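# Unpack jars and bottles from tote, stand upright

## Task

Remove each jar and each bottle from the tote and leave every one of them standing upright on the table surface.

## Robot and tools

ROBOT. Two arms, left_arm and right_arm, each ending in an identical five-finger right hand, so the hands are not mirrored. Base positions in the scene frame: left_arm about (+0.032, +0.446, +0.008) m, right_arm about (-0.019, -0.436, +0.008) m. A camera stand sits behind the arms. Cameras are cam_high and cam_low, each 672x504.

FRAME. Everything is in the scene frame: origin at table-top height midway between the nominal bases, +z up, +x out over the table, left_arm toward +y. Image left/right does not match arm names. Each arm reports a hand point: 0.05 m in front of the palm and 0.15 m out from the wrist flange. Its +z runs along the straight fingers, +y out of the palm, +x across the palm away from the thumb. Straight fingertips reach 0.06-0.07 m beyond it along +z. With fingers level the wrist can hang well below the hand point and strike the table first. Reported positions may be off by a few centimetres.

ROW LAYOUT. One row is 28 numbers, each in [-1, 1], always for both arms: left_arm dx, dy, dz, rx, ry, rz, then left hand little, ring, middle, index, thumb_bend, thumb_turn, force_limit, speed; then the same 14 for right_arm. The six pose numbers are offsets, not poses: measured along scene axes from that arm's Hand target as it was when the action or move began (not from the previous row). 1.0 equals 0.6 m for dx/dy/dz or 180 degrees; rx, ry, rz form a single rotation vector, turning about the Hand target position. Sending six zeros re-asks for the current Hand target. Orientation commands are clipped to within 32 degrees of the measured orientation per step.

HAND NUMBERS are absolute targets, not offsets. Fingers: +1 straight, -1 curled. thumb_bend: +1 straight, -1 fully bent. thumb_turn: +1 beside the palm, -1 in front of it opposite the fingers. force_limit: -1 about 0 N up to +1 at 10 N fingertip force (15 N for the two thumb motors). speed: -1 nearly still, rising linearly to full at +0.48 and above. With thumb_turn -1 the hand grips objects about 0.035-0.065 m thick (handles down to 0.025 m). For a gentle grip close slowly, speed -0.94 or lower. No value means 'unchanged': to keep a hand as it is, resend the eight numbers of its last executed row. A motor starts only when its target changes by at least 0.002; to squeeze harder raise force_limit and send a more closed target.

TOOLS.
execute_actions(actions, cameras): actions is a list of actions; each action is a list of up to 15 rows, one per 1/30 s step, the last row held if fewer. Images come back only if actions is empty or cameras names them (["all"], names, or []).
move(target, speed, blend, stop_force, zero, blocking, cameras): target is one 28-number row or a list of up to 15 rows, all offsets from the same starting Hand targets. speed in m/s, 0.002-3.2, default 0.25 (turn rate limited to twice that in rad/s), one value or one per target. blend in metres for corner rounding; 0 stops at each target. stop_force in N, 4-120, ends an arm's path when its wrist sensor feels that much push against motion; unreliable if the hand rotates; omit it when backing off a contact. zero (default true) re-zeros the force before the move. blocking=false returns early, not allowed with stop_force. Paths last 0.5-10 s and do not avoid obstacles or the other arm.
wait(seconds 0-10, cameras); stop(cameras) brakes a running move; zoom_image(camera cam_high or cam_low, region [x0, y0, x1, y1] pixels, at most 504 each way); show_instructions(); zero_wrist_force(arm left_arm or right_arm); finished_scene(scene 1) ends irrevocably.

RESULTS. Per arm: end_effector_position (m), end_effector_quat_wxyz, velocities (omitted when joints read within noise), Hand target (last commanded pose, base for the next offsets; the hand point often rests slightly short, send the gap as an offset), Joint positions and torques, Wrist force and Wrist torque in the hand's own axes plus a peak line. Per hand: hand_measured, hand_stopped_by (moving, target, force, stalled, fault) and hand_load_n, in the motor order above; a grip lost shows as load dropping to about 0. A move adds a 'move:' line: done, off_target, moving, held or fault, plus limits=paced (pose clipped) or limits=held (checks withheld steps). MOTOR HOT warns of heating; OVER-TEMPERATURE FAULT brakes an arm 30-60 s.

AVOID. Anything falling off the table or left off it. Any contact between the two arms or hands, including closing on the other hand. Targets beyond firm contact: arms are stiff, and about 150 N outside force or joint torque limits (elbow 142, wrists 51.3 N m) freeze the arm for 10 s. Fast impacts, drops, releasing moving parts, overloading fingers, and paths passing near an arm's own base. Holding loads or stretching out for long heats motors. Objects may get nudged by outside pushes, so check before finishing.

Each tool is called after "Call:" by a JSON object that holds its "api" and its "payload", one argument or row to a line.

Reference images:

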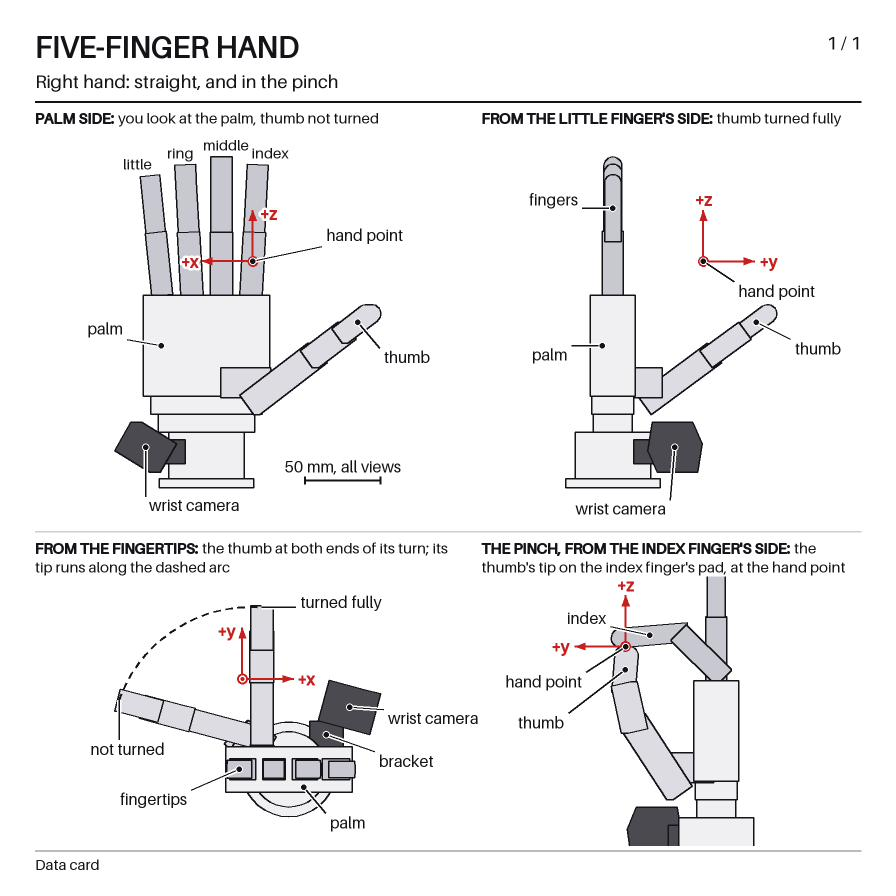

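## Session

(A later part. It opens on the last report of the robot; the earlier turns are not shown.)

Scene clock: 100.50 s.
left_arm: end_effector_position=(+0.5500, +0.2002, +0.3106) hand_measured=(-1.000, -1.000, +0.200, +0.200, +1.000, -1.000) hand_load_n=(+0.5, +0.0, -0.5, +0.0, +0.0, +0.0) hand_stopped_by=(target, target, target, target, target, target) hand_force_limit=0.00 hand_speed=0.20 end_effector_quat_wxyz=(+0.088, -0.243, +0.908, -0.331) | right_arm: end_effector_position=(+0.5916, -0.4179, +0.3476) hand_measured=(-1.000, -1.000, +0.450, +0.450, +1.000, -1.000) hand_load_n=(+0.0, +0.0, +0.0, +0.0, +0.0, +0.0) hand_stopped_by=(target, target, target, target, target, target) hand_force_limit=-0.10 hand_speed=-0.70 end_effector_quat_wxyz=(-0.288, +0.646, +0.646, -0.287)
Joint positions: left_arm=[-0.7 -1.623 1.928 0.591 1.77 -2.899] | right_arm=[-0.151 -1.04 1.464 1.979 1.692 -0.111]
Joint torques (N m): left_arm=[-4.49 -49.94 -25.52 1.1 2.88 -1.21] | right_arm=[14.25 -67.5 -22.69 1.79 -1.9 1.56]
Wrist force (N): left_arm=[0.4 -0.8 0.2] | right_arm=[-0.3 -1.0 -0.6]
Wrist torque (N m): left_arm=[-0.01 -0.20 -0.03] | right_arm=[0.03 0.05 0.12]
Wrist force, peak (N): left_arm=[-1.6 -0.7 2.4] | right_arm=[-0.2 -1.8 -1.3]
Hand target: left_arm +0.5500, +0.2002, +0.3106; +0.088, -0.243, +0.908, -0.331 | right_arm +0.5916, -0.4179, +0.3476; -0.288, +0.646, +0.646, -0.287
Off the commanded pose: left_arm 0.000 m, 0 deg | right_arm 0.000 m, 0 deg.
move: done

Call:
{"api": "move", "payload": {
  "target": [0.188,-0.512,-0.067,0,0,0,-1,-1,0.2,0.2,1,-1,0,0.2,0,0,0,0,0,0,-1,-1,0.45,0.45,1,-1,-0.1,-0.7],
  "speed": 0.22,
  "cameras": ["all"]
}}

Call:
{"api": "zoom_image", "payload": {
  "camera": "cam_low",
  "region": [100, 40, 300, 210]
}}

Call:
{"api": "zoom_image", "payload": {
  "camera": "cam_high",
  "region": [240, 140, 360, 270]
}}

Scene clock: 103.80 s.
left_arm: end_effector_position=(+0.6627, -0.1069, +0.2704) hand_measured=(-1.000, -1.000, +0.200, +0.200, +1.000, -1.000) hand_load_n=(+0.0, +0.0, +0.0, +0.0, +0.0, +0.0) hand_stopped_by=(target, target, target, target, target, target) hand_force_limit=0.00 hand_speed=0.20 end_effector_quat_wxyz=(+0.088, -0.243, +0.908, -0.331) | right_arm: end_effector_position=(+0.5916, -0.4179, +0.3476) hand_measured=(-1.000, -1.000, +0.450, +0.450, +1.000, -1.000) hand_load_n=(+0.0, +0.0, +0.0, +0.0, +0.0, +0.0) hand_stopped_by=(target, target, target, target, target, target) hand_force_limit=-0.10 hand_speed=-0.70 end_effector_quat_wxyz=(-0.288, +0.646, +0.646, -0.287)
Joint positions: left_arm=[-0.917 -1.181 1.475 0.581 1.632 -3.068] | right_arm=[-0.151 -1.04 1.464 1.979 1.692 -0.111]
Joint torques (N m): left_arm=[15.9 -63.55 -46.51 -1.42 2.56 3.49] | right_arm=[12.34 -67.15 -22.99 1.88 -1.97 1.52]
Wrist force (N): left_arm=[0.0 -0.5 0.4] | right_arm=[-0.4 -1.0 -0.5]
Wrist torque (N m): left_arm=[0.01 -0.14 -0.21] | right_arm=[0.02 0.06 0.12]
Wrist force, peak (N): left_arm=[0.9 -2.2 1.9] | right_arm=[-0.1 -1.4 -0.8]
Hand target: left_arm +0.6628, -0.1070, +0.2704; +0.088, -0.243, +0.908, -0.331 | right_arm +0.5916, -0.4179, +0.3476; -0.288, +0.646, +0.646, -0.287
Off the commanded pose: left_arm 0.000 m, 0 deg | right_arm 0.000 m, 0 deg.
move: done

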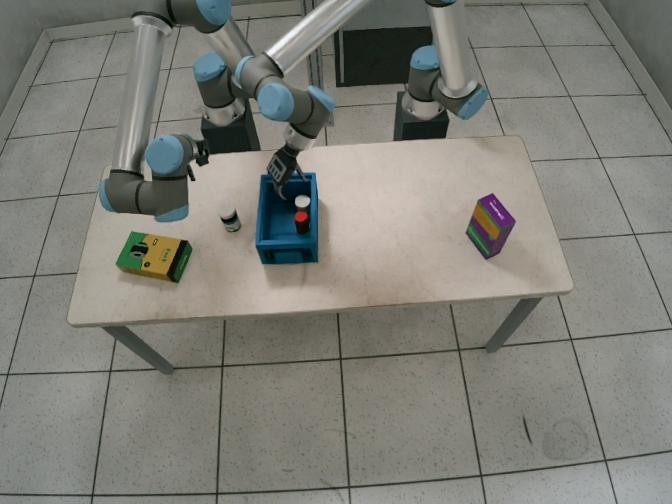

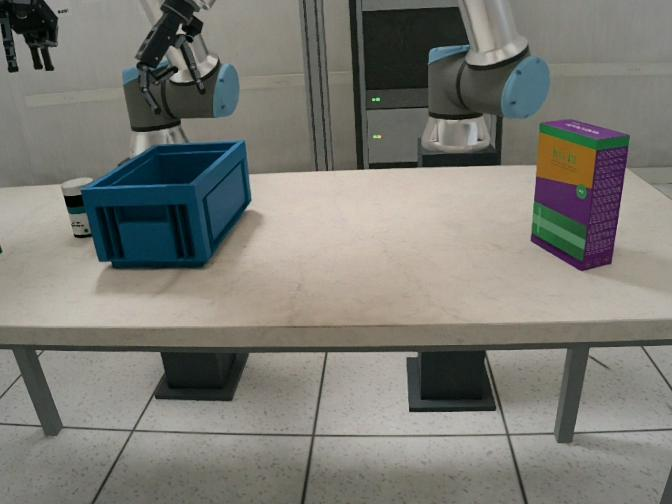

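Scaled by 2.520.

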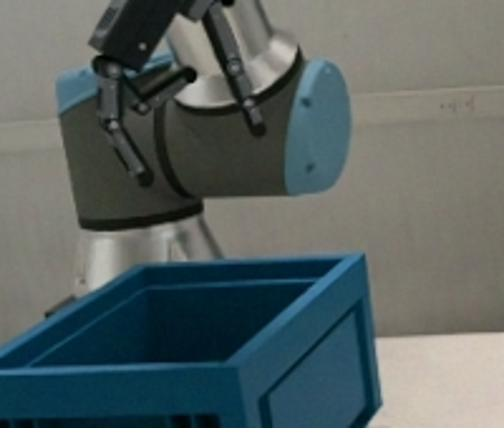

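Scaled by 3.877.

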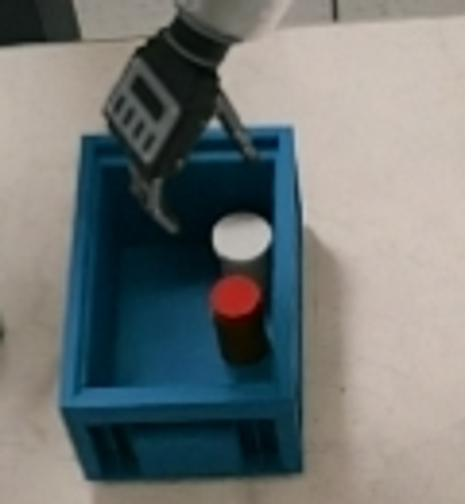

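Call:
{"api": "move", "payload": {
  "target": [
    [0.007,0.012,0,0,0,0.1389,-1,-1,0.2,0.2,1,-1,0,0.2,0,0,0,0,0,0,-1,-1,0.45,0.45,1,-1,-0.1,-0.7],
    [0.007,0.012,-0.184,0,0,0.1389,-1,-1,0.2,0.2,1,-1,0,0.2,0,0,0,0,0,0,-1,-1,0.45,0.45,1,-1,-0.1,-0.7]
  ],
  "speed": 0.15,
  "cameras": ["all"]
}}

Call:
{"api": "zoom_image", "payload": {
  "camera": "cam_low",
  "region": [120, 60, 270, 200]
}}

Call:
{"api": "zoom_image", "payload": {
  "camera": "cam_high",
  "region": [250, 150, 340, 250]
}}

Scene clock: 114.00 s.
left_arm: end_effector_position=(+0.6669, -0.0997, +0.1599) hand_measured=(-1.000, -1.000, +0.200, +0.200, +1.000, -1.000) hand_load_n=(+0.5, +0.0, +0.0, +0.0, +0.0, +0.0) hand_stopped_by=(target, target, target, target, target, target) hand_force_limit=0.00 hand_speed=0.20 end_effector_quat_wxyz=(+0.158, -0.434, +0.834, -0.304) | right_arm: end_effector_position=(+0.5916, -0.4179, +0.3476) hand_measured=(-1.000, -1.000, +0.450, +0.450, +1.000, -1.000) hand_load_n=(+0.0, +0.0, +0.0, +0.0, +0.0, +0.0) hand_stopped_by=(target, target, target, target, target, target) hand_force_limit=-0.10 hand_speed=-0.70 end_effector_quat_wxyz=(-0.288, +0.646, +0.646, -0.287)
Joint positions: left_arm=[-0.981 -1.097 1.565 0.445 1.315 -3.459] | right_arm=[-0.151 -1.04 1.464 1.979 1.692 -0.111]
Joint torques (N m): left_arm=[17.61 -85.11 -48.22 2.45 -2.57 0.95] | right_arm=[13.45 -67.58 -23.27 1.78 -2.09 1.43]
Wrist force (N): left_arm=[0.1 -0.5 0.5] | right_arm=[-0.2 -1.1 -0.6]
Wrist torque (N m): left_arm=[0.01 -0.16 -0.21] | right_arm=[0.02 0.03 0.13]
Wrist force, peak (N): left_arm=[0.4 -1.9 -1.3] | right_arm=[-0.1 -1.4 -0.8]
Hand target: left_arm +0.6670, -0.0998, +0.1600; +0.158, -0.434, +0.833, -0.304 | right_arm +0.5916, -0.4179, +0.3476; -0.288, +0.646, +0.646, -0.287
Off the commanded pose: left_arm 0.000 m, 0 deg | right_arm 0.000 m, 0 deg.
move: done

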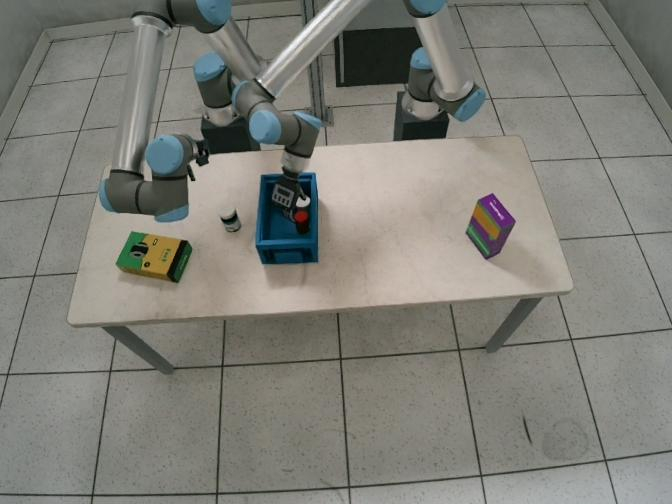

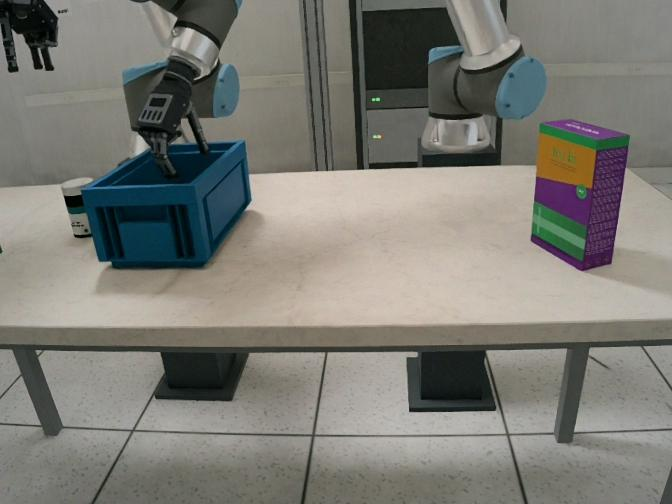

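Scaled by 3.360.

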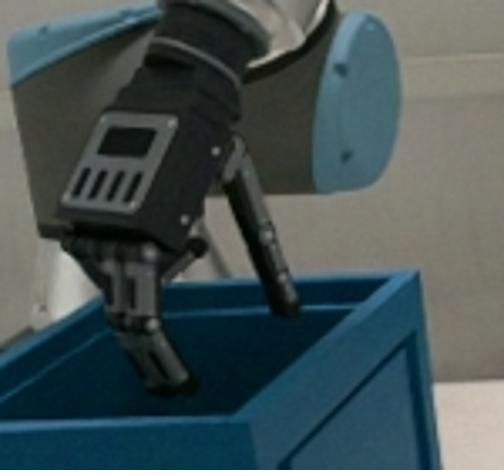

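Scaled by 5.040.

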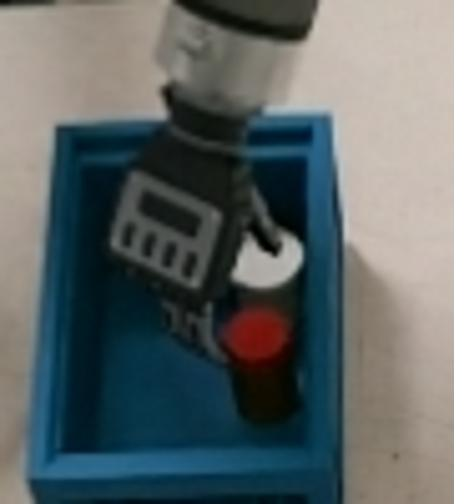

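Call:
{"api": "move", "payload": {
  "target": [0,0,-0.1367,0,0,0,-1,-1,0.2,0.2,1,-1,0,0.2,0,0,0,0,0,0,-1,-1,0.45,0.45,1,-1,-0.1,-0.7],
  "speed": 0.06,
  "stop_force": 5,
  "cameras": ["all"]
}}

Call:
{"api": "zoom_image", "payload": {
  "camera": "cam_low",
  "region": [120, 60, 270, 200]
}}

Call:
{"api": "zoom_image", "payload": {
  "camera": "cam_high",
  "region": [250, 150, 340, 250]
}}

Scene clock: 118.43 s.
left_arm: end_effector_position=(+0.6670, -0.0998, +0.0780) hand_measured=(-1.000, -1.000, +0.200, +0.200, +1.000, -1.000) hand_load_n=(+0.0, +0.0, +0.0, +0.0, +0.0, +0.0) hand_stopped_by=(target, target, target, target, target, target) hand_force_limit=0.00 hand_speed=0.20 end_effector_quat_wxyz=(+0.158, -0.434, +0.833, -0.304) | right_arm: end_effector_position=(+0.5916, -0.4179, +0.3476) hand_measured=(-1.000, -1.000, +0.450, +0.450, +1.000, -1.000) hand_load_n=(+0.5, +0.0, +0.0, +0.0, +0.0, +0.0) hand_stopped_by=(target, target, target, target, target, target) hand_force_limit=-0.10 hand_speed=-0.70 end_effector_quat_wxyz=(-0.288, +0.646, +0.646, -0.287)
Joint positions: left_arm=[-0.981 -1.03 1.623 0.32 1.315 -3.459] | right_arm=[-0.151 -1.04 1.464 1.979 1.692 -0.111]
Joint torques (N m): left_arm=[12.12 -98.92 -48.92 5.83 -1.56 0.77] | right_arm=[14.36 -66.82 -22.87 1.97 -1.94 1.49]
Wrist force (N): left_arm=[0.1 -0.4 0.1] | right_arm=[-0.2 -1.3 -0.6]
Wrist torque (N m): left_arm=[0.02 -0.15 -0.20] | right_arm=[-0.01 0.04 0.12]
Wrist force, peak (N): left_arm=[0.5 -1.9 -0.7] | right_arm=[-0.2 -1.4 -0.7]
Hand target: left_arm +0.6670, -0.0998, +0.0780; +0.158, -0.434, +0.833, -0.304 | right_arm +0.5916, -0.4179, +0.3476; -0.288, +0.646, +0.646, -0.287
Off the commanded pose: left_arm 0.000 m, 0 deg | right_arm 0.000 m, 0 deg.
move: done

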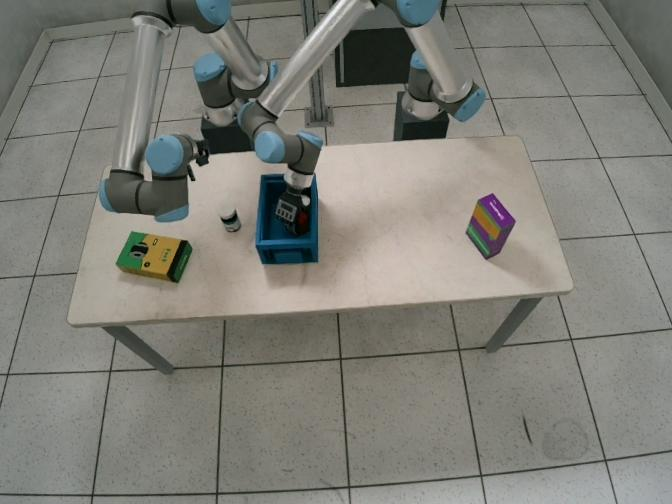

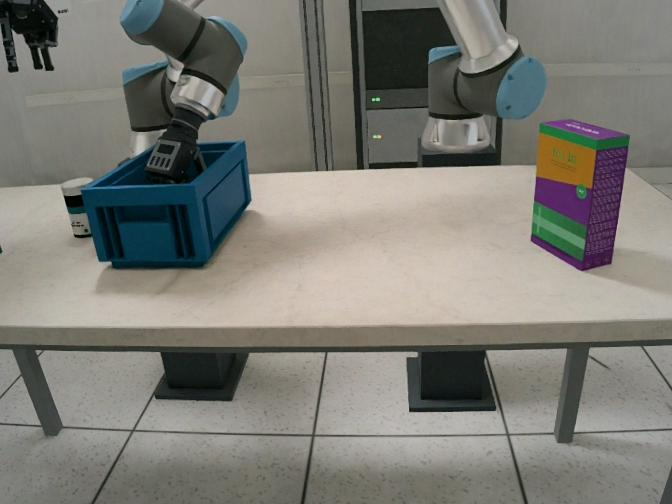

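Scaled by 3.360.

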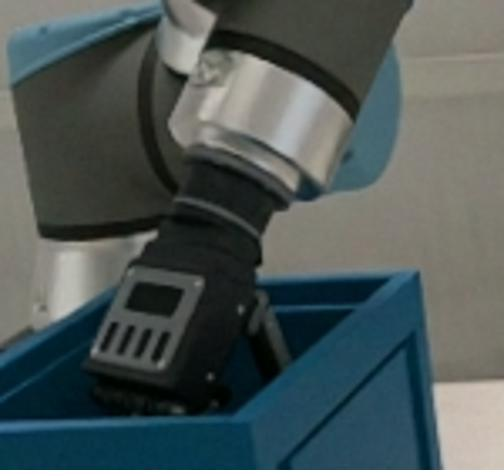

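Scaled by 5.040.

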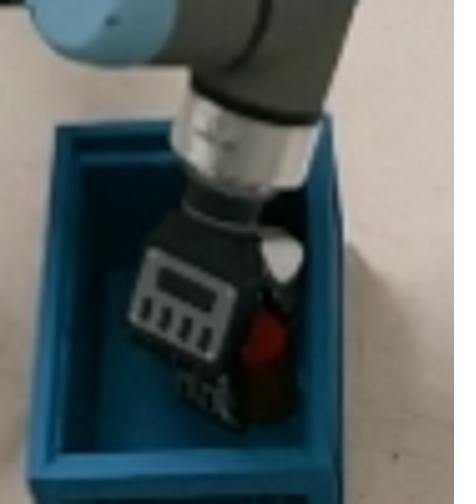

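Call:
{"api": "move", "payload": {
  "target": [0.0055,-0.0038,0,0,0,0,-1,-1,0.2,0.2,1,-1,0,0.2,0,0,0,0,0,0,-1,-1,0.45,0.45,1,-1,-0.1,-0.7],
  "speed": 0.05
}}

Call:
{"api": "move", "payload": {
  "target": [0,0,0,0,0,0,-1,-1,-0.4,-0.4,1,-1,-0.1,-0.88,0,0,0,0,0,0,-1,-1,0.45,0.45,1,-1,-0.1,-0.7],
  "speed": 0.05,
  "cameras": ["all"]
}}

Call:
{"api": "zoom_image", "payload": {
  "camera": "cam_high",
  "region": [250, 150, 340, 250]
}}

Scene clock: 121.07 s.
left_arm: end_effector_position=(+0.6704, -0.1021, +0.0780) hand_measured=(-1.000, -1.000, +0.200, +0.200, +1.000, -1.000) hand_load_n=(+0.0, +0.5, +0.0, +0.0, +0.0, +0.0) hand_stopped_by=(target, target, target, target, target, target) hand_force_limit=0.00 hand_speed=0.20 end_effector_quat_wxyz=(+0.158, -0.434, +0.833, -0.304) | right_arm: end_effector_position=(+0.5916, -0.4179, +0.3476) hand_measured=(-1.000, -1.000, +0.450, +0.450, +1.000, -1.000) hand_load_n=(+0.0, +0.5, +0.0, +0.0, +0.0, +0.5) hand_stopped_by=(target, target, target, target, target, target) hand_force_limit=-0.10 hand_speed=-0.70 end_effector_quat_wxyz=(-0.288, +0.646, +0.646, -0.287)
Joint positions: left_arm=[-0.979 -1.024 1.614 0.323 1.316 -3.457] | right_arm=[-0.151 -1.04 1.464 1.979 1.692 -0.111]
Joint torques (N m): left_arm=[11.19 -84.99 -33.71 4.71 1.6 2.83] | right_arm=[13.23 -66.33 -23.13 1.76 -1.87 1.61]
Wrist force (N): left_arm=[0.2 -0.4 0.0] | right_arm=[-0.2 -1.0 -0.4]
Wrist torque (N m): left_arm=[0.02 -0.17 -0.22] | right_arm=[0.01 0.03 0.13]
Wrist force, peak (N): left_arm=[0.0 -1.0 0.3] | right_arm=[-0.3 -1.4 -0.9]
Hand target: left_arm +0.6703, -0.1020, +0.0780; +0.158, -0.434, +0.833, -0.304 | right_arm +0.5916, -0.4179, +0.3476; -0.288, +0.646, +0.646, -0.287
Off the commanded pose: left_arm 0.000 m, 0 deg | right_arm 0.000 m, 0 deg.
move: done

Scene clock: 122.63 s.
left_arm: end_effector_position=(+0.6703, -0.1020, +0.0780) hand_measured=(-1.000, -1.000, -0.144, -0.232, +1.000, -1.000) hand_load_n=(+0.0, +0.0, +4.0, +4.5, +1.0, -0.5) hand_stopped_by=(target, target, force, force, target, target) hand_force_limit=-0.10 hand_speed=-0.88 end_effector_quat_wxyz=(+0.158, -0.434, +0.833, -0.304) | right_arm: end_effector_position=(+0.5916, -0.4179, +0.3476) hand_measured=(-1.000, -1.000, +0.450, +0.450, +1.000, -1.000) hand_load_n=(+0.0, +0.0, +0.0, +0.0, +0.0, +0.0) hand_stopped_by=(target, target, target, target, target, target) hand_force_limit=-0.10 hand_speed=-0.70 end_effector_quat_wxyz=(-0.288, +0.646, +0.646, -0.287)
Joint positions: left_arm=[-0.979 -1.024 1.614 0.323 1.316 -3.457] | right_arm=[-0.151 -1.04 1.464 1.979 1.692 -0.111]
Joint torques (N m): left_arm=[-9.21 -100.48 -21.52 -0.82 -2.61 -2.45] | right_arm=[13.61 -67.28 -22.8 1.83 -1.92 1.41]
Wrist force (N): left_arm=[0.3 -0.1 0.7] | right_arm=[-0.1 -1.2 -0.6]
Wrist torque (N m): left_arm=[0.03 -0.18 -0.22] | right_arm=[-0.01 0.02 0.13]
Wrist force, peak (N): left_arm=[0.1 -0.5 1.0] | right_arm=[-0.2 -1.3 -0.8]
Hand target: left_arm +0.6703, -0.1020, +0.0780; +0.158, -0.434, +0.833, -0.304 | right_arm +0.5916, -0.4179, +0.3476; -0.288, +0.646, +0.646, -0.287
Off the commanded pose: left_arm 0.000 m, 0 deg | right_arm 0.000 m, 0 deg.
move: done

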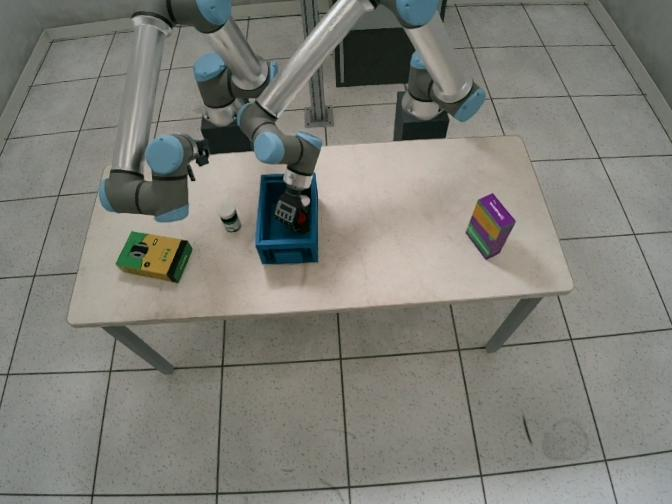

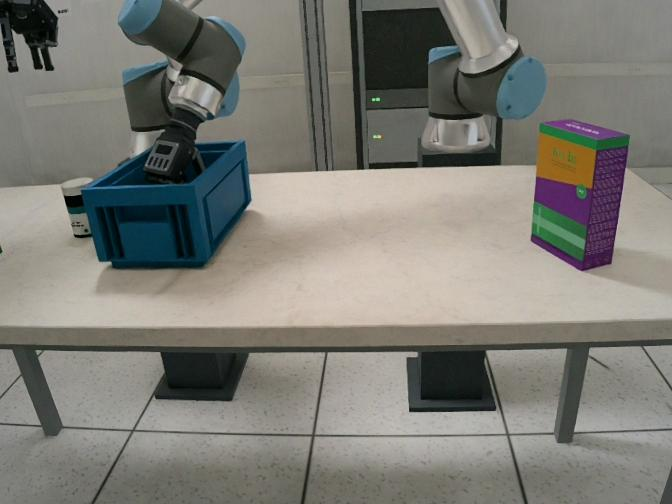

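Scaled by 5.040.

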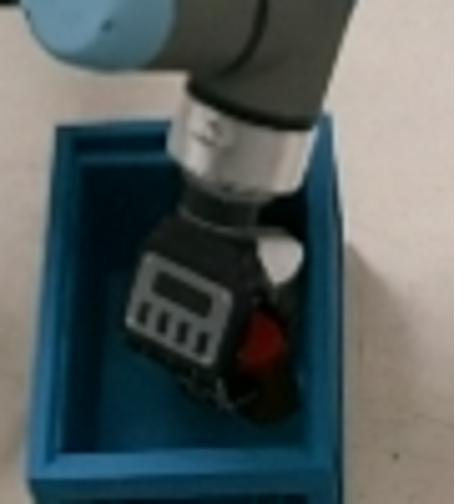

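Call:
{"api": "move", "payload": {
  "target": [0,0,0.1,0,0,0,-1,-1,-0.4,-0.4,1,-1,-0.1,-0.88,0,0,0,0,0,0,-1,-1,0.45,0.45,1,-1,-0.1,-0.7],
  "speed": 0.05,
  "cameras": ["all"]
}}

Call:
{"api": "zoom_image", "payload": {
  "camera": "cam_high",
  "region": [250, 150, 340, 250]
}}

Call:
{"api": "zoom_image", "payload": {
  "camera": "cam_low",
  "region": [120, 60, 270, 200]
}}

Scene clock: 125.57 s.
left_arm: end_effector_position=(+0.6703, -0.1022, +0.1383) hand_measured=(-1.000, -1.000, -0.144, -0.232, +1.000, -1.000) hand_load_n=(+0.0, +0.0, +4.0, +4.5, +1.0, -0.5) hand_stopped_by=(target, target, force, force, target, target) hand_force_limit=-0.10 hand_speed=-0.88 end_effector_quat_wxyz=(+0.158, -0.434, +0.833, -0.304) end_effector_velocity=(+0.001, -0.001, -0.003) end_effector_angular_velocity=(-0.003, -0.001, +0.000) | right_arm: end_effector_position=(+0.5916, -0.4179, +0.3476) hand_measured=(-1.000, -1.000, +0.450, +0.450, +1.000, -1.000) hand_load_n=(+0.0, +0.0, +0.0, +0.0, +0.0, +0.5) hand_stopped_by=(target, target, target, target, target, target) hand_force_limit=-0.10 hand_speed=-0.70 end_effector_quat_wxyz=(-0.288, +0.646, +0.646, -0.287)
Joint positions: left_arm=[-0.979 -1.075 1.573 0.414 1.316 -3.457] | right_arm=[-0.151 -1.04 1.464 1.979 1.692 -0.111]
Joint velocities: left_arm=[0 0.003 0.001 -0.007 0 0] | right_arm=[within noise]
Joint torques (N m): left_arm=[-10.58 -63.74 -21.98 -2.02 -2.46 -1.05] | right_arm=[13.52 -68.27 -22.71 1.88 -2.02 1.52]
Wrist force (N): left_arm=[0.1 -0.1 0.9] | right_arm=[-0.1 -1.2 -0.6]
Wrist torque (N m): left_arm=[0.03 -0.17 -0.23] | right_arm=[0.00 0.03 0.13]
Wrist force, peak (N): left_arm=[0.1 0.4 1.3] | right_arm=[-0.2 -1.4 -0.6]
Hand target: left_arm +0.6703, -0.1020, +0.1380; +0.158, -0.434, +0.833, -0.304 | right_arm +0.5916, -0.4179, +0.3476; -0.288, +0.646, +0.646, -0.287
Off the commanded pose: left_arm 0.000 m, 0 deg | right_arm 0.000 m, 0 deg.
move: done

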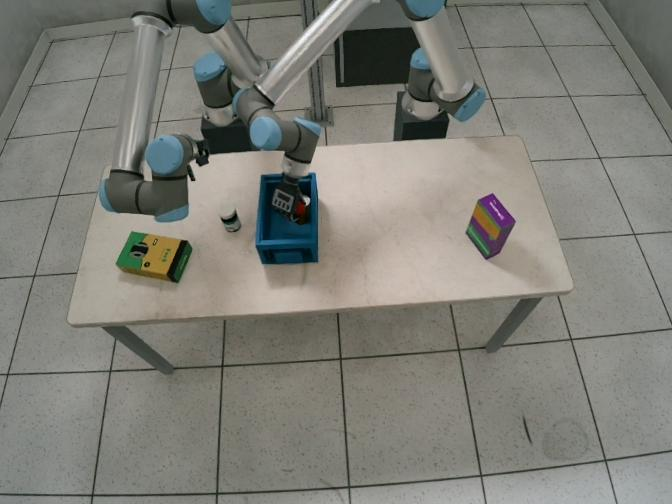

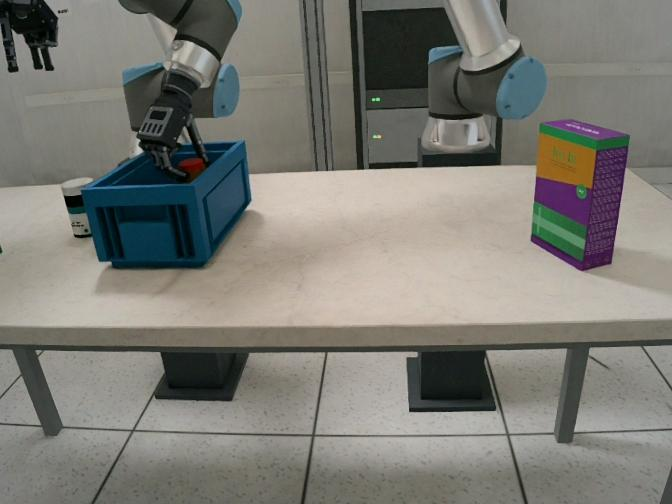

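Scaled by 5.040.

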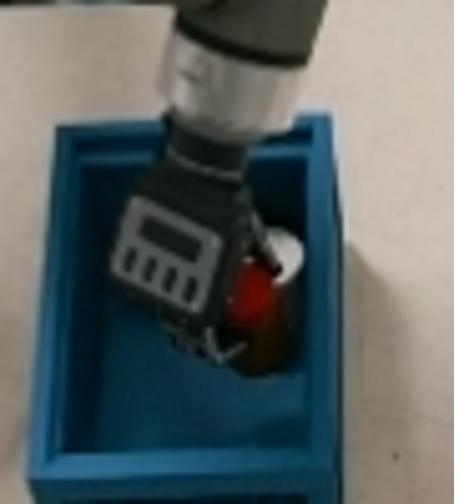

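Scaled by 3.360.

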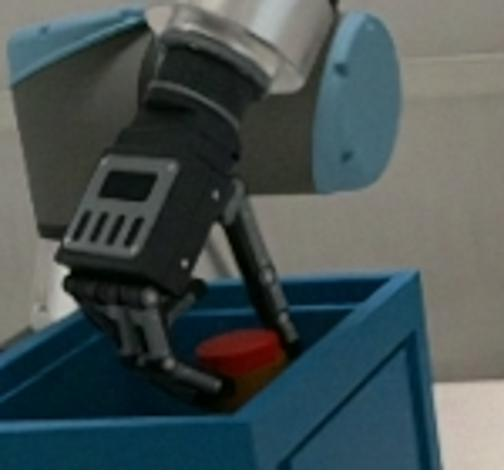

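Call:
{"api": "move", "payload": {
  "target": [0,0,0.25,0,0,0,-1,-1,-0.4,-0.4,1,-1,-0.1,-0.88,0,0,0,0,0,0,-1,-1,0.45,0.45,1,-1,-0.1,-0.7],
  "speed": 0.12,
  "cameras": ["all"]
}}

Call:
{"api": "zoom_image", "payload": {
  "camera": "cam_high",
  "region": [250, 130, 340, 230]
}}

Call:
{"api": "zoom_image", "payload": {
  "camera": "cam_low",
  "region": [120, 0, 270, 140]
}}

Scene clock: 128.17 s.
left_arm: end_effector_position=(+0.6703, -0.1021, +0.2881) hand_measured=(-1.000, -1.000, -0.144, -0.232, +1.000, -1.000) hand_load_n=(+0.0, +0.0, +4.0, +4.0, +1.0, -0.5) hand_stopped_by=(target, target, force, force, target, target) hand_force_limit=-0.10 hand_speed=-0.88 end_effector_quat_wxyz=(+0.158, -0.434, +0.833, -0.304) | right_arm: end_effector_position=(+0.5916, -0.4179, +0.3476) hand_measured=(-1.000, -1.000, +0.450, +0.450, +1.000, -1.000) hand_load_n=(+0.0, +0.0, +0.0, +0.0, +0.0, +0.0) hand_stopped_by=(target, target, target, target, target, target) hand_force_limit=-0.10 hand_speed=-0.70 end_effector_quat_wxyz=(-0.288, +0.646, +0.646, -0.287)
Joint positions: left_arm=[-0.979 -1.166 1.427 0.651 1.316 -3.457] | right_arm=[-0.151 -1.04 1.464 1.979 1.692 -0.111]
Joint torques (N m): left_arm=[-6.32 -67.54 -28.97 0.67 -2.18 0.96] | right_arm=[12.32 -68.03 -23.31 1.87 -2.08 1.41]
Wrist force (N): left_arm=[0.2 -0.2 0.4] | right_arm=[-0.1 -1.1 -0.8]
Wrist torque (N m): left_arm=[0.04 -0.15 -0.24] | right_arm=[0.02 0.04 0.13]
Wrist force, peak (N): left_arm=[0.0 1.9 2.4] | right_arm=[-0.5 -1.2 -0.9]
Hand target: left_arm +0.6703, -0.1020, +0.2880; +0.158, -0.434, +0.833, -0.304 | right_arm +0.5916, -0.4179, +0.3476; -0.288, +0.646, +0.646, -0.287
Off the commanded pose: left_arm 0.000 m, 0 deg | right_arm 0.000 m, 0 deg.
move: done

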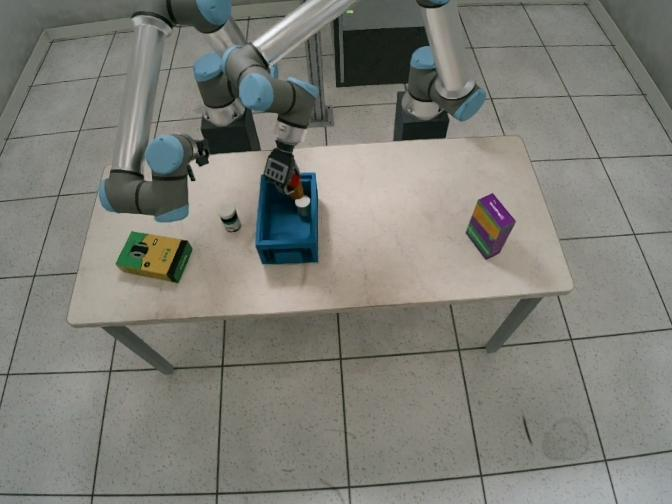

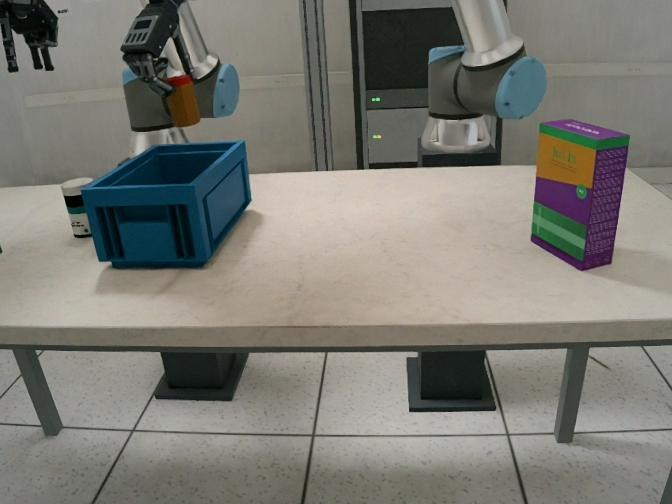

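Scaled by 5.040.

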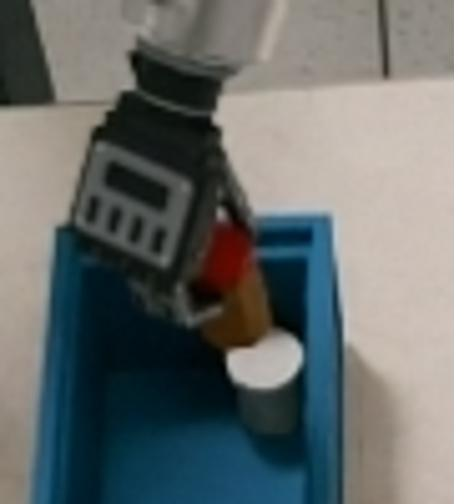

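Scaled by 3.360.

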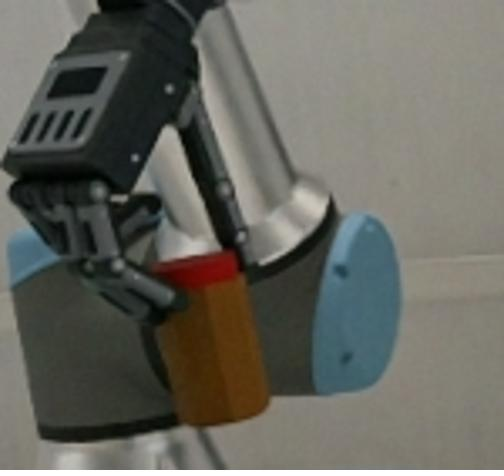

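Call:
{"api": "move", "payload": {
  "target": [
    [0.083,0.333,0,0,0,0,-1,-1,-0.4,-0.4,1,-1,-0.1,-0.88,0,0,0,0,0,0,-1,-1,0.45,0.45,1,-1,-0.1,-0.7],
    [0.083,0.333,-0.32,0,0,0,-1,-1,-0.4,-0.4,1,-1,-0.1,-0.88,0,0,0,0,0,0,-1,-1,0.45,0.45,1,-1,-0.1,-0.7]
  ],
  "speed": 0.15,
  "blend": [0.03,0]
}}

Call:
{"api": "move", "payload": {
  "target": [0,0,-0.07,0,0,0,-1,-1,-0.4,-0.4,1,-1,-0.1,-0.88,0,0,0,0,0,0,-1,-1,0.45,0.45,1,-1,-0.1,-0.7],
  "speed": 0.02,
  "stop_force": 4,
  "cameras": ["all"]
}}

Call:
{"api": "zoom_image", "payload": {
  "camera": "cam_low",
  "region": [200, 80, 400, 260]
}}

Scene clock: 133.57 s.
left_arm: end_effector_position=(+0.7200, +0.0978, +0.0959) hand_measured=(-1.000, -1.000, -0.144, -0.232, +1.000, -1.000) hand_load_n=(+0.0, +0.0, +4.0, +4.5, +1.0, -0.5) hand_stopped_by=(target, target, force, force, target, target) hand_force_limit=-0.10 hand_speed=-0.88 end_effector_quat_wxyz=(+0.158, -0.434, +0.834, -0.304) | right_arm: end_effector_position=(+0.5916, -0.4179, +0.3476) hand_measured=(-1.000, -1.000, +0.450, +0.450, +1.000, -1.000) hand_load_n=(+0.0, +0.0, +0.0, +0.0, +0.0, +0.0) hand_stopped_by=(target, target, target, target, target, target) hand_force_limit=-0.10 hand_speed=-0.70 end_effector_quat_wxyz=(-0.288, +0.646, +0.646, -0.287)
Joint positions: left_arm=[-0.728 -1.157 1.781 0.253 1.474 -3.258] | right_arm=[-0.151 -1.04 1.464 1.979 1.692 -0.111]
Joint torques (N m): left_arm=[-8.29 -69.44 -46.77 2.52 -1.65 -0.16] | right_arm=[12.71 -68.53 -23.76 1.89 -1.88 1.33]
Wrist force (N): left_arm=[0.5 -0.3 0.6] | right_arm=[-0.2 -1.1 -0.5]
Wrist torque (N m): left_arm=[0.01 -0.20 -0.12] | right_arm=[0.01 0.03 0.13]
Wrist force, peak (N): left_arm=[0.4 1.2 2.2] | right_arm=[0.0 -1.5 -0.6]
Hand target: left_arm +0.7201, +0.0978, +0.0960; +0.158, -0.434, +0.833, -0.304 | right_arm +0.5916, -0.4179, +0.3476; -0.288, +0.646, +0.646, -0.287
Off the commanded pose: left_arm 0.000 m, 0 deg | right_arm 0.000 m, 0 deg.
move: done

Scene clock: 135.83 s.
left_arm: end_effector_position=(+0.7201, +0.0977, +0.0742) hand_measured=(-1.000, -1.000, -0.144, -0.232, +1.000, -1.000) hand_load_n=(+0.0, +0.0, +4.0, +4.0, +1.0, -0.5) hand_stopped_by=(target, target, force, force, target, target) hand_force_limit=-0.10 hand_speed=-0.88 end_effector_quat_wxyz=(+0.158, -0.434, +0.834, -0.304) | right_arm: end_effector_position=(+0.5916, -0.4179, +0.3476) hand_measured=(-1.000, -1.000, +0.450, +0.450, +1.000, -1.000) hand_load_n=(+0.0, +0.0, +0.0, +0.0, +0.0, +0.0) hand_stopped_by=(target, target, target, target, target, target) hand_force_limit=-0.10 hand_speed=-0.70 end_effector_quat_wxyz=(-0.288, +0.646, +0.646, -0.287)
Joint positions: left_arm=[-0.728 -1.135 1.795 0.218 1.474 -3.258] | right_arm=[-0.151 -1.04 1.464 1.979 1.692 -0.111]
Joint torques (N m): left_arm=[5.89 -89.62 -46.76 5.84 -0.84 3.08] | right_arm=[12.97 -68.04 -22.83 2.05 -2.03 1.6]
Wrist force (N): left_arm=[0.4 -0.5 0.5] | right_arm=[-0.2 -1.0 -0.8]
Wrist torque (N m): left_arm=[0.02 -0.20 -0.13] | right_arm=[0.05 0.04 0.13]
Wrist force, peak (N): left_arm=[0.0 -5.3 -8.0] | right_arm=[-0.2 -1.4 -0.8]
Hand target: left_arm +0.7201, +0.0977, +0.0742; +0.158, -0.434, +0.834, -0.304 (not the last commanded pose) | right_arm +0.5916, -0.4179, +0.3476; -0.288, +0.646, +0.646, -0.287
Off the commanded pose: left_arm 0.020 m, 0 deg | right_arm 0.000 m, 0 deg.
move: contact (left_arm)

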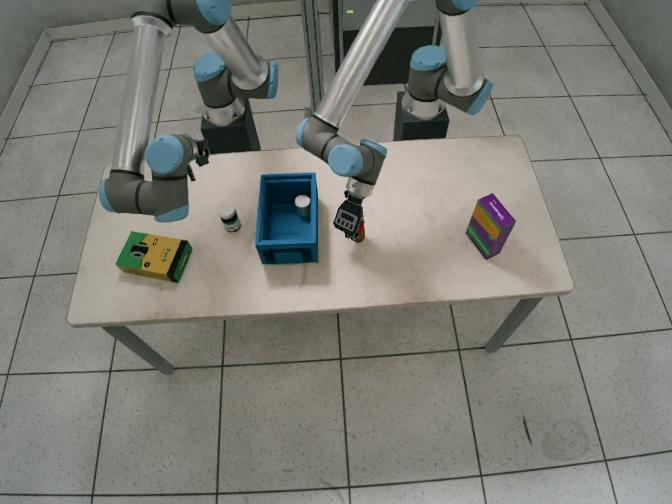

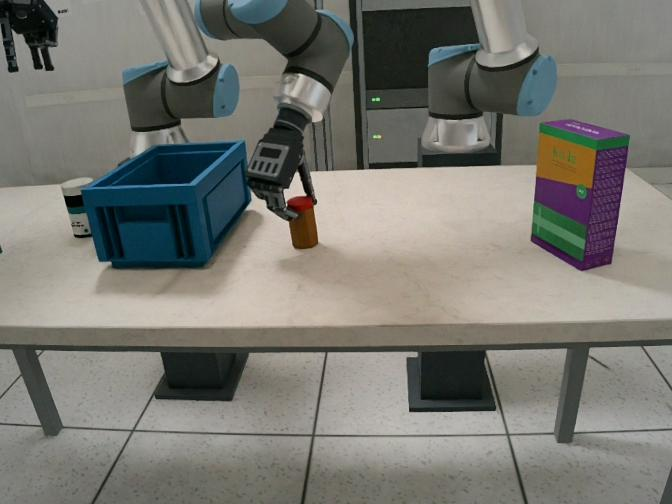

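Scaled by 2.520.

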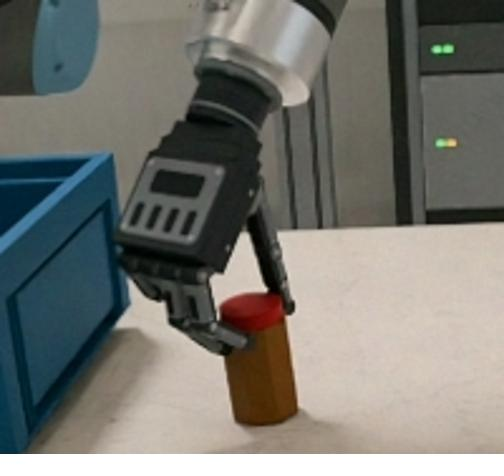

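Call:
{"api": "move", "payload": {
  "target": [0,0,0,0,0,0,-1,-1,0.25,0.25,1,-1,-0.1,-0.75,0,0,0,0,0,0,-1,-1,0.45,0.45,1,-1,-0.1,-0.7],
  "speed": 0.05
}}

Call:
{"api": "move", "payload": {
  "target": [
    [-0.012,0.008,0,0,0,0,-1,-1,0.25,0.25,1,-1,-0.1,-0.75,0,0,0,0,0,0,-1,-1,0.45,0.45,1,-1,-0.1,-0.7],
    [-0.012,0.008,0.12,0,0,0,-1,-1,0.25,0.25,1,-1,-0.1,-0.75,0,0,0,0,0,0,-1,-1,0.45,0.45,1,-1,-0.1,-0.7]
  ],
  "speed": [0.04,0.12],
  "cameras": ["all"]
}}

Call:
{"api": "zoom_image", "payload": {
  "camera": "cam_high",
  "region": [262, 180, 314, 240]
}}

Scene clock: 138.70 s.
left_arm: end_effector_position=(+0.7201, +0.0977, +0.0743) hand_measured=(-1.000, -1.000, +0.250, +0.250, +1.000, -1.000) hand_load_n=(+0.0, +0.0, +0.0, +0.0, +0.0, +0.0) hand_stopped_by=(target, target, target, target, target, target) hand_force_limit=-0.10 hand_speed=-0.75 end_effector_quat_wxyz=(+0.158, -0.434, +0.833, -0.304) | right_arm: end_effector_position=(+0.5916, -0.4179, +0.3476) hand_measured=(-1.000, -1.000, +0.450, +0.450, +1.000, -1.000) hand_load_n=(+0.0, +0.0, +0.0, +0.0, +0.0, +0.0) hand_stopped_by=(target, target, target, target, target, target) hand_force_limit=-0.10 hand_speed=-0.70 end_effector_quat_wxyz=(-0.288, +0.646, +0.646, -0.287)
Joint positions: left_arm=[-0.728 -1.135 1.795 0.218 1.474 -3.258] | right_arm=[-0.151 -1.04 1.464 1.979 1.692 -0.111]
Joint torques (N m): left_arm=[6.5 -78.97 -42.13 4.84 -0.59 3.1] | right_arm=[13.4 -67.95 -23.23 1.82 -2.05 1.3]
Wrist force (N): left_arm=[0.4 -0.5 0.1] | right_arm=[-0.4 -1.1 -0.6]
Wrist torque (N m): left_arm=[0.01 -0.17 -0.13] | right_arm=[0.01 0.06 0.12]
Wrist force, peak (N): left_arm=[0.1 -1.7 -1.3] | right_arm=[-0.1 -1.3 -0.9]
Hand target: left_arm +0.7201, +0.0977, +0.0742; +0.158, -0.434, +0.834, -0.304 | right_arm +0.5916, -0.4179, +0.3476; -0.288, +0.646, +0.646, -0.287
Off the commanded pose: left_arm 0.000 m, 0 deg | right_arm 0.000 m, 0 deg.
move: done

Scene clock: 140.33 s.
left_arm: end_effector_position=(+0.7129, +0.1024, +0.1463) hand_measured=(-1.000, -1.000, +0.250, +0.250, +1.000, -1.000) hand_load_n=(+0.0, +0.0, +0.5, +0.0, +0.0, +0.0) hand_stopped_by=(target, target, target, target, target, target) hand_force_limit=-0.10 hand_speed=-0.75 end_effector_quat_wxyz=(+0.158, -0.434, +0.833, -0.304) | right_arm: end_effector_position=(+0.5916, -0.4179, +0.3476) hand_measured=(-1.000, -1.000, +0.450, +0.450, +1.000, -1.000) hand_load_n=(+0.0, +0.0, +0.0, +0.0, +0.0, +0.0) hand_stopped_by=(target, target, target, target, target, target) hand_force_limit=-0.10 hand_speed=-0.70 end_effector_quat_wxyz=(-0.288, +0.646, +0.646, -0.287)
Joint positions: left_arm=[-0.73 -1.216 1.762 0.331 1.472 -3.26] | right_arm=[-0.151 -1.04 1.464 1.979 1.692 -0.111]
Joint torques (N m): left_arm=[8.92 -63.48 -20.76 0.43 1.56 3.1] | right_arm=[12.76 -68.26 -22.57 1.83 -1.99 1.45]
Wrist force (N): left_arm=[0.3 -0.5 0.4] | right_arm=[-0.2 -0.9 -0.6]
Wrist torque (N m): left_arm=[0.01 -0.17 -0.03] | right_arm=[0.04 0.04 0.13]
Wrist force, peak (N): left_arm=[0.2 -1.7 -1.1] | right_arm=[-0.3 -1.1 -1.0]
Hand target: left_arm +0.7129, +0.1025, +0.1462; +0.158, -0.434, +0.834, -0.304 | right_arm +0.5916, -0.4179, +0.3476; -0.288, +0.646, +0.646, -0.287
Off the commanded pose: left_arm 0.000 m, 0 deg | right_arm 0.000 m, 0 deg.
move: done

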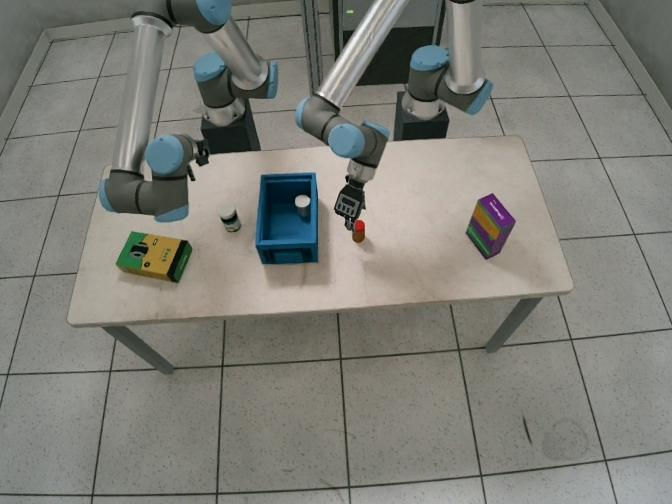

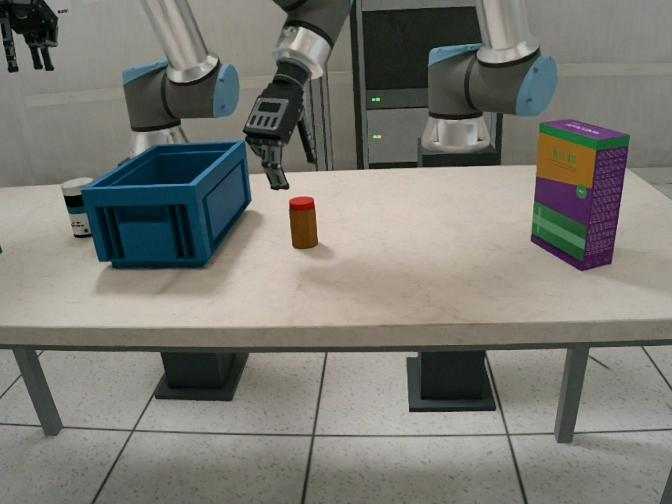

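Scaled by 8.400.

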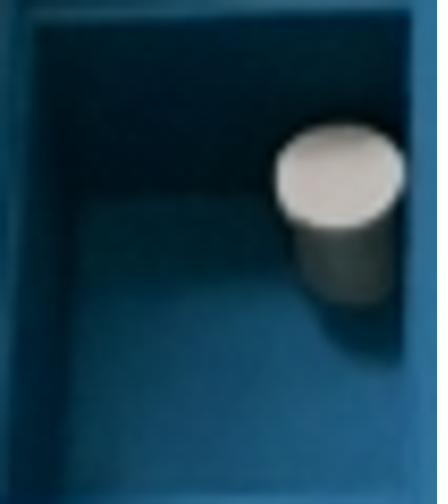

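Call:
{"api": "zoom_image", "payload": {
  "camera": "cam_high",
  "region": [290, 190, 314, 222]
}}

Call:
{"api": "zoom_image", "payload": {
  "camera": "cam_low",
  "region": [270, 180, 340, 260]
}}

Call:
{"api": "zoom_image", "payload": {
  "camera": "cam_high",
  "region": [250, 165, 325, 270]
}}

Scaled by 15.750.

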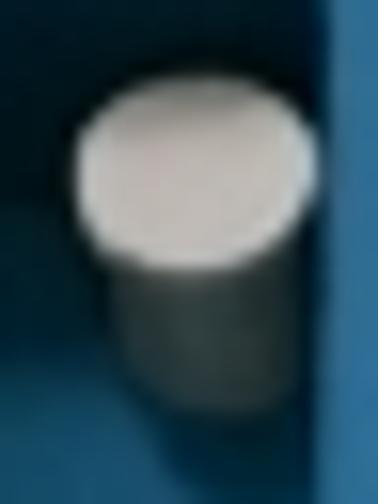

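Scaled by 6.300.

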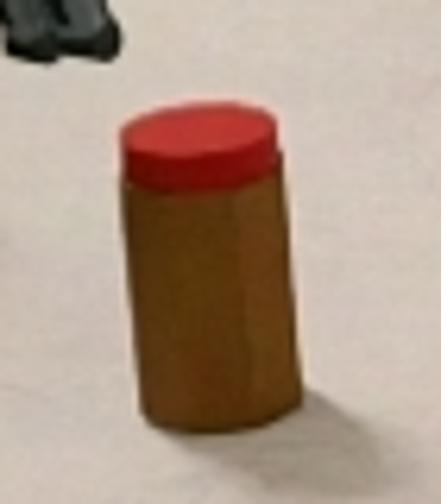

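Scaled by 4.800.

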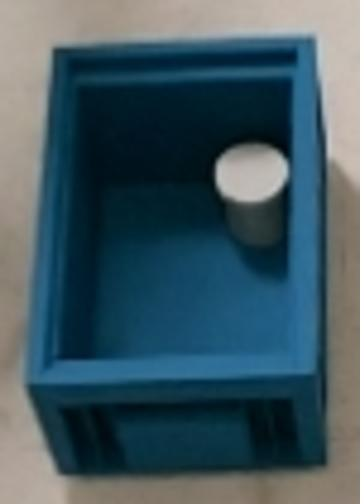

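Call:
{"api": "move", "payload": {
  "target": [
    [0,0,0.206,0,0,0,-1,-1,0.3,0.3,1,-1,-0.1,-0.5,0,0,0,0,0,0,-1,-1,0.45,0.45,1,-1,-0.1,-0.7],
    [-0.2082,-0.325,0.206,0.0064,0.0091,-0.0111,-1,-1,0.3,0.3,1,-1,-0.1,-0.5,0,0,0,0,0,0,-1,-1,0.45,0.45,1,-1,-0.1,-0.7],
    [-0.2082,-0.325,0.0147,0.0064,0.0091,-0.0111,-1,-1,0.3,0.3,1,-1,-0.1,-0.5,0,0,0,0,0,0,-1,-1,0.45,0.45,1,-1,-0.1,-0.7]
  ],
  "speed": [0.2,0.2,0.12],
  "blend": [0.03,0.02,0],
  "cameras": ["all"]
}}

Call:
{"api": "zoom_image", "payload": {
  "camera": "cam_low",
  "region": [120, 60, 270, 200]
}}

Call:
{"api": "zoom_image", "payload": {
  "camera": "cam_high",
  "region": [260, 150, 340, 240]
}}

Scene clock: 188.83 s.
left_arm: end_effector_position=(+0.5879, -0.0924, +0.1550) hand_measured=(-1.000, -1.000, +0.300, +0.300, +1.000, -1.000) hand_load_n=(+0.5, +0.0, +0.0, +0.0, +0.0, +0.0) hand_stopped_by=(target, target, target, target, target, target) hand_force_limit=-0.10 hand_speed=-0.50 end_effector_quat_wxyz=(+0.145, -0.422, +0.846, -0.292) | right_arm: end_effector_position=(+0.5916, -0.4179, +0.3476) hand_measured=(-1.000, -1.000, +0.450, +0.450, +1.000, -1.000) hand_load_n=(+0.0, +0.0, +0.0, +0.0, +0.0, +0.0) hand_stopped_by=(target, target, target, target, target, target) hand_force_limit=-0.10 hand_speed=-0.70 end_effector_quat_wxyz=(-0.288, +0.646, +0.646, -0.287)
Joint positions: left_arm=[-1.068 -1.168 1.683 0.444 1.296 -3.512] | right_arm=[-0.151 -1.04 1.464 1.979 1.692 -0.111]
Joint torques (N m): left_arm=[18.61 -79.98 -50.08 3.73 2.08 3.11] | right_arm=[13.27 -68.59 -22.85 1.9 -1.91 1.38]
Wrist force (N): left_arm=[0.2 -0.7 0.2] | right_arm=[0.1 -1.2 -0.3]
Wrist torque (N m): left_arm=[-0.02 -0.14 -0.24] | right_arm=[-0.02 -0.01 0.14]
Wrist force, peak (N): left_arm=[1.6 -1.5 -0.5] | right_arm=[-0.1 -1.3 -0.9]
Hand target: left_arm +0.5879, -0.0925, +0.1551; +0.145, -0.422, +0.846, -0.292 | right_arm +0.5916, -0.4179, +0.3476; -0.288, +0.646, +0.646, -0.287
Off the commanded pose: left_arm 0.000 m, 0 deg | right_arm 0.000 m, 0 deg.
move: done

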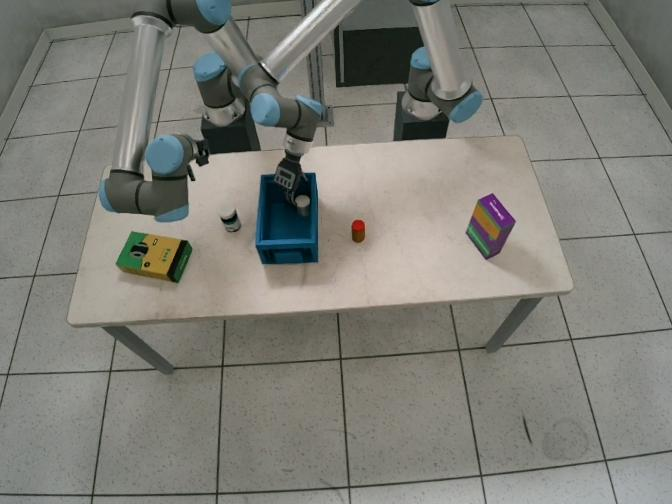

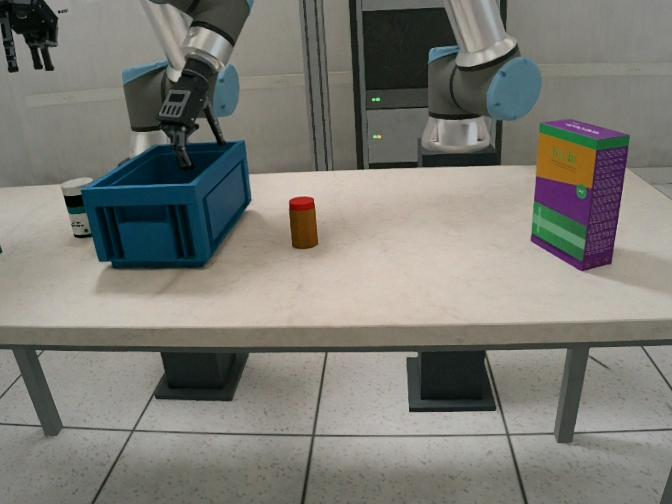

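Scaled by 3.360.

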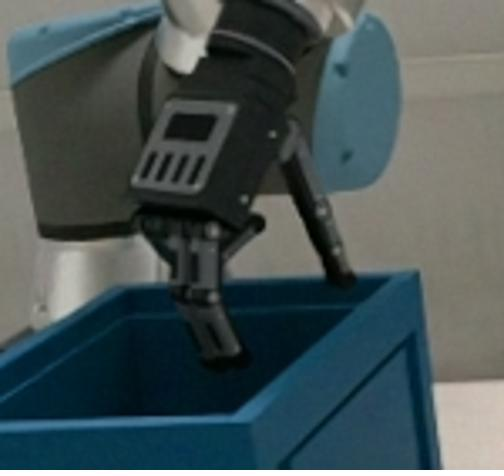

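Scaled by 5.600.

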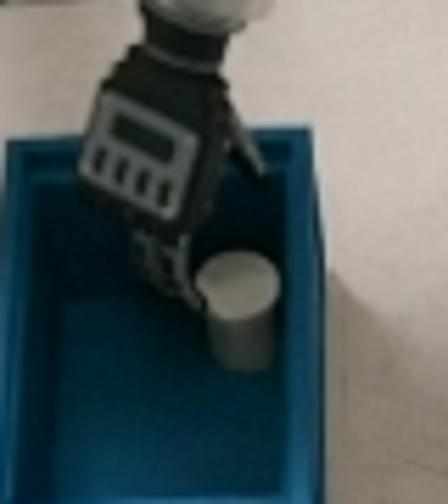

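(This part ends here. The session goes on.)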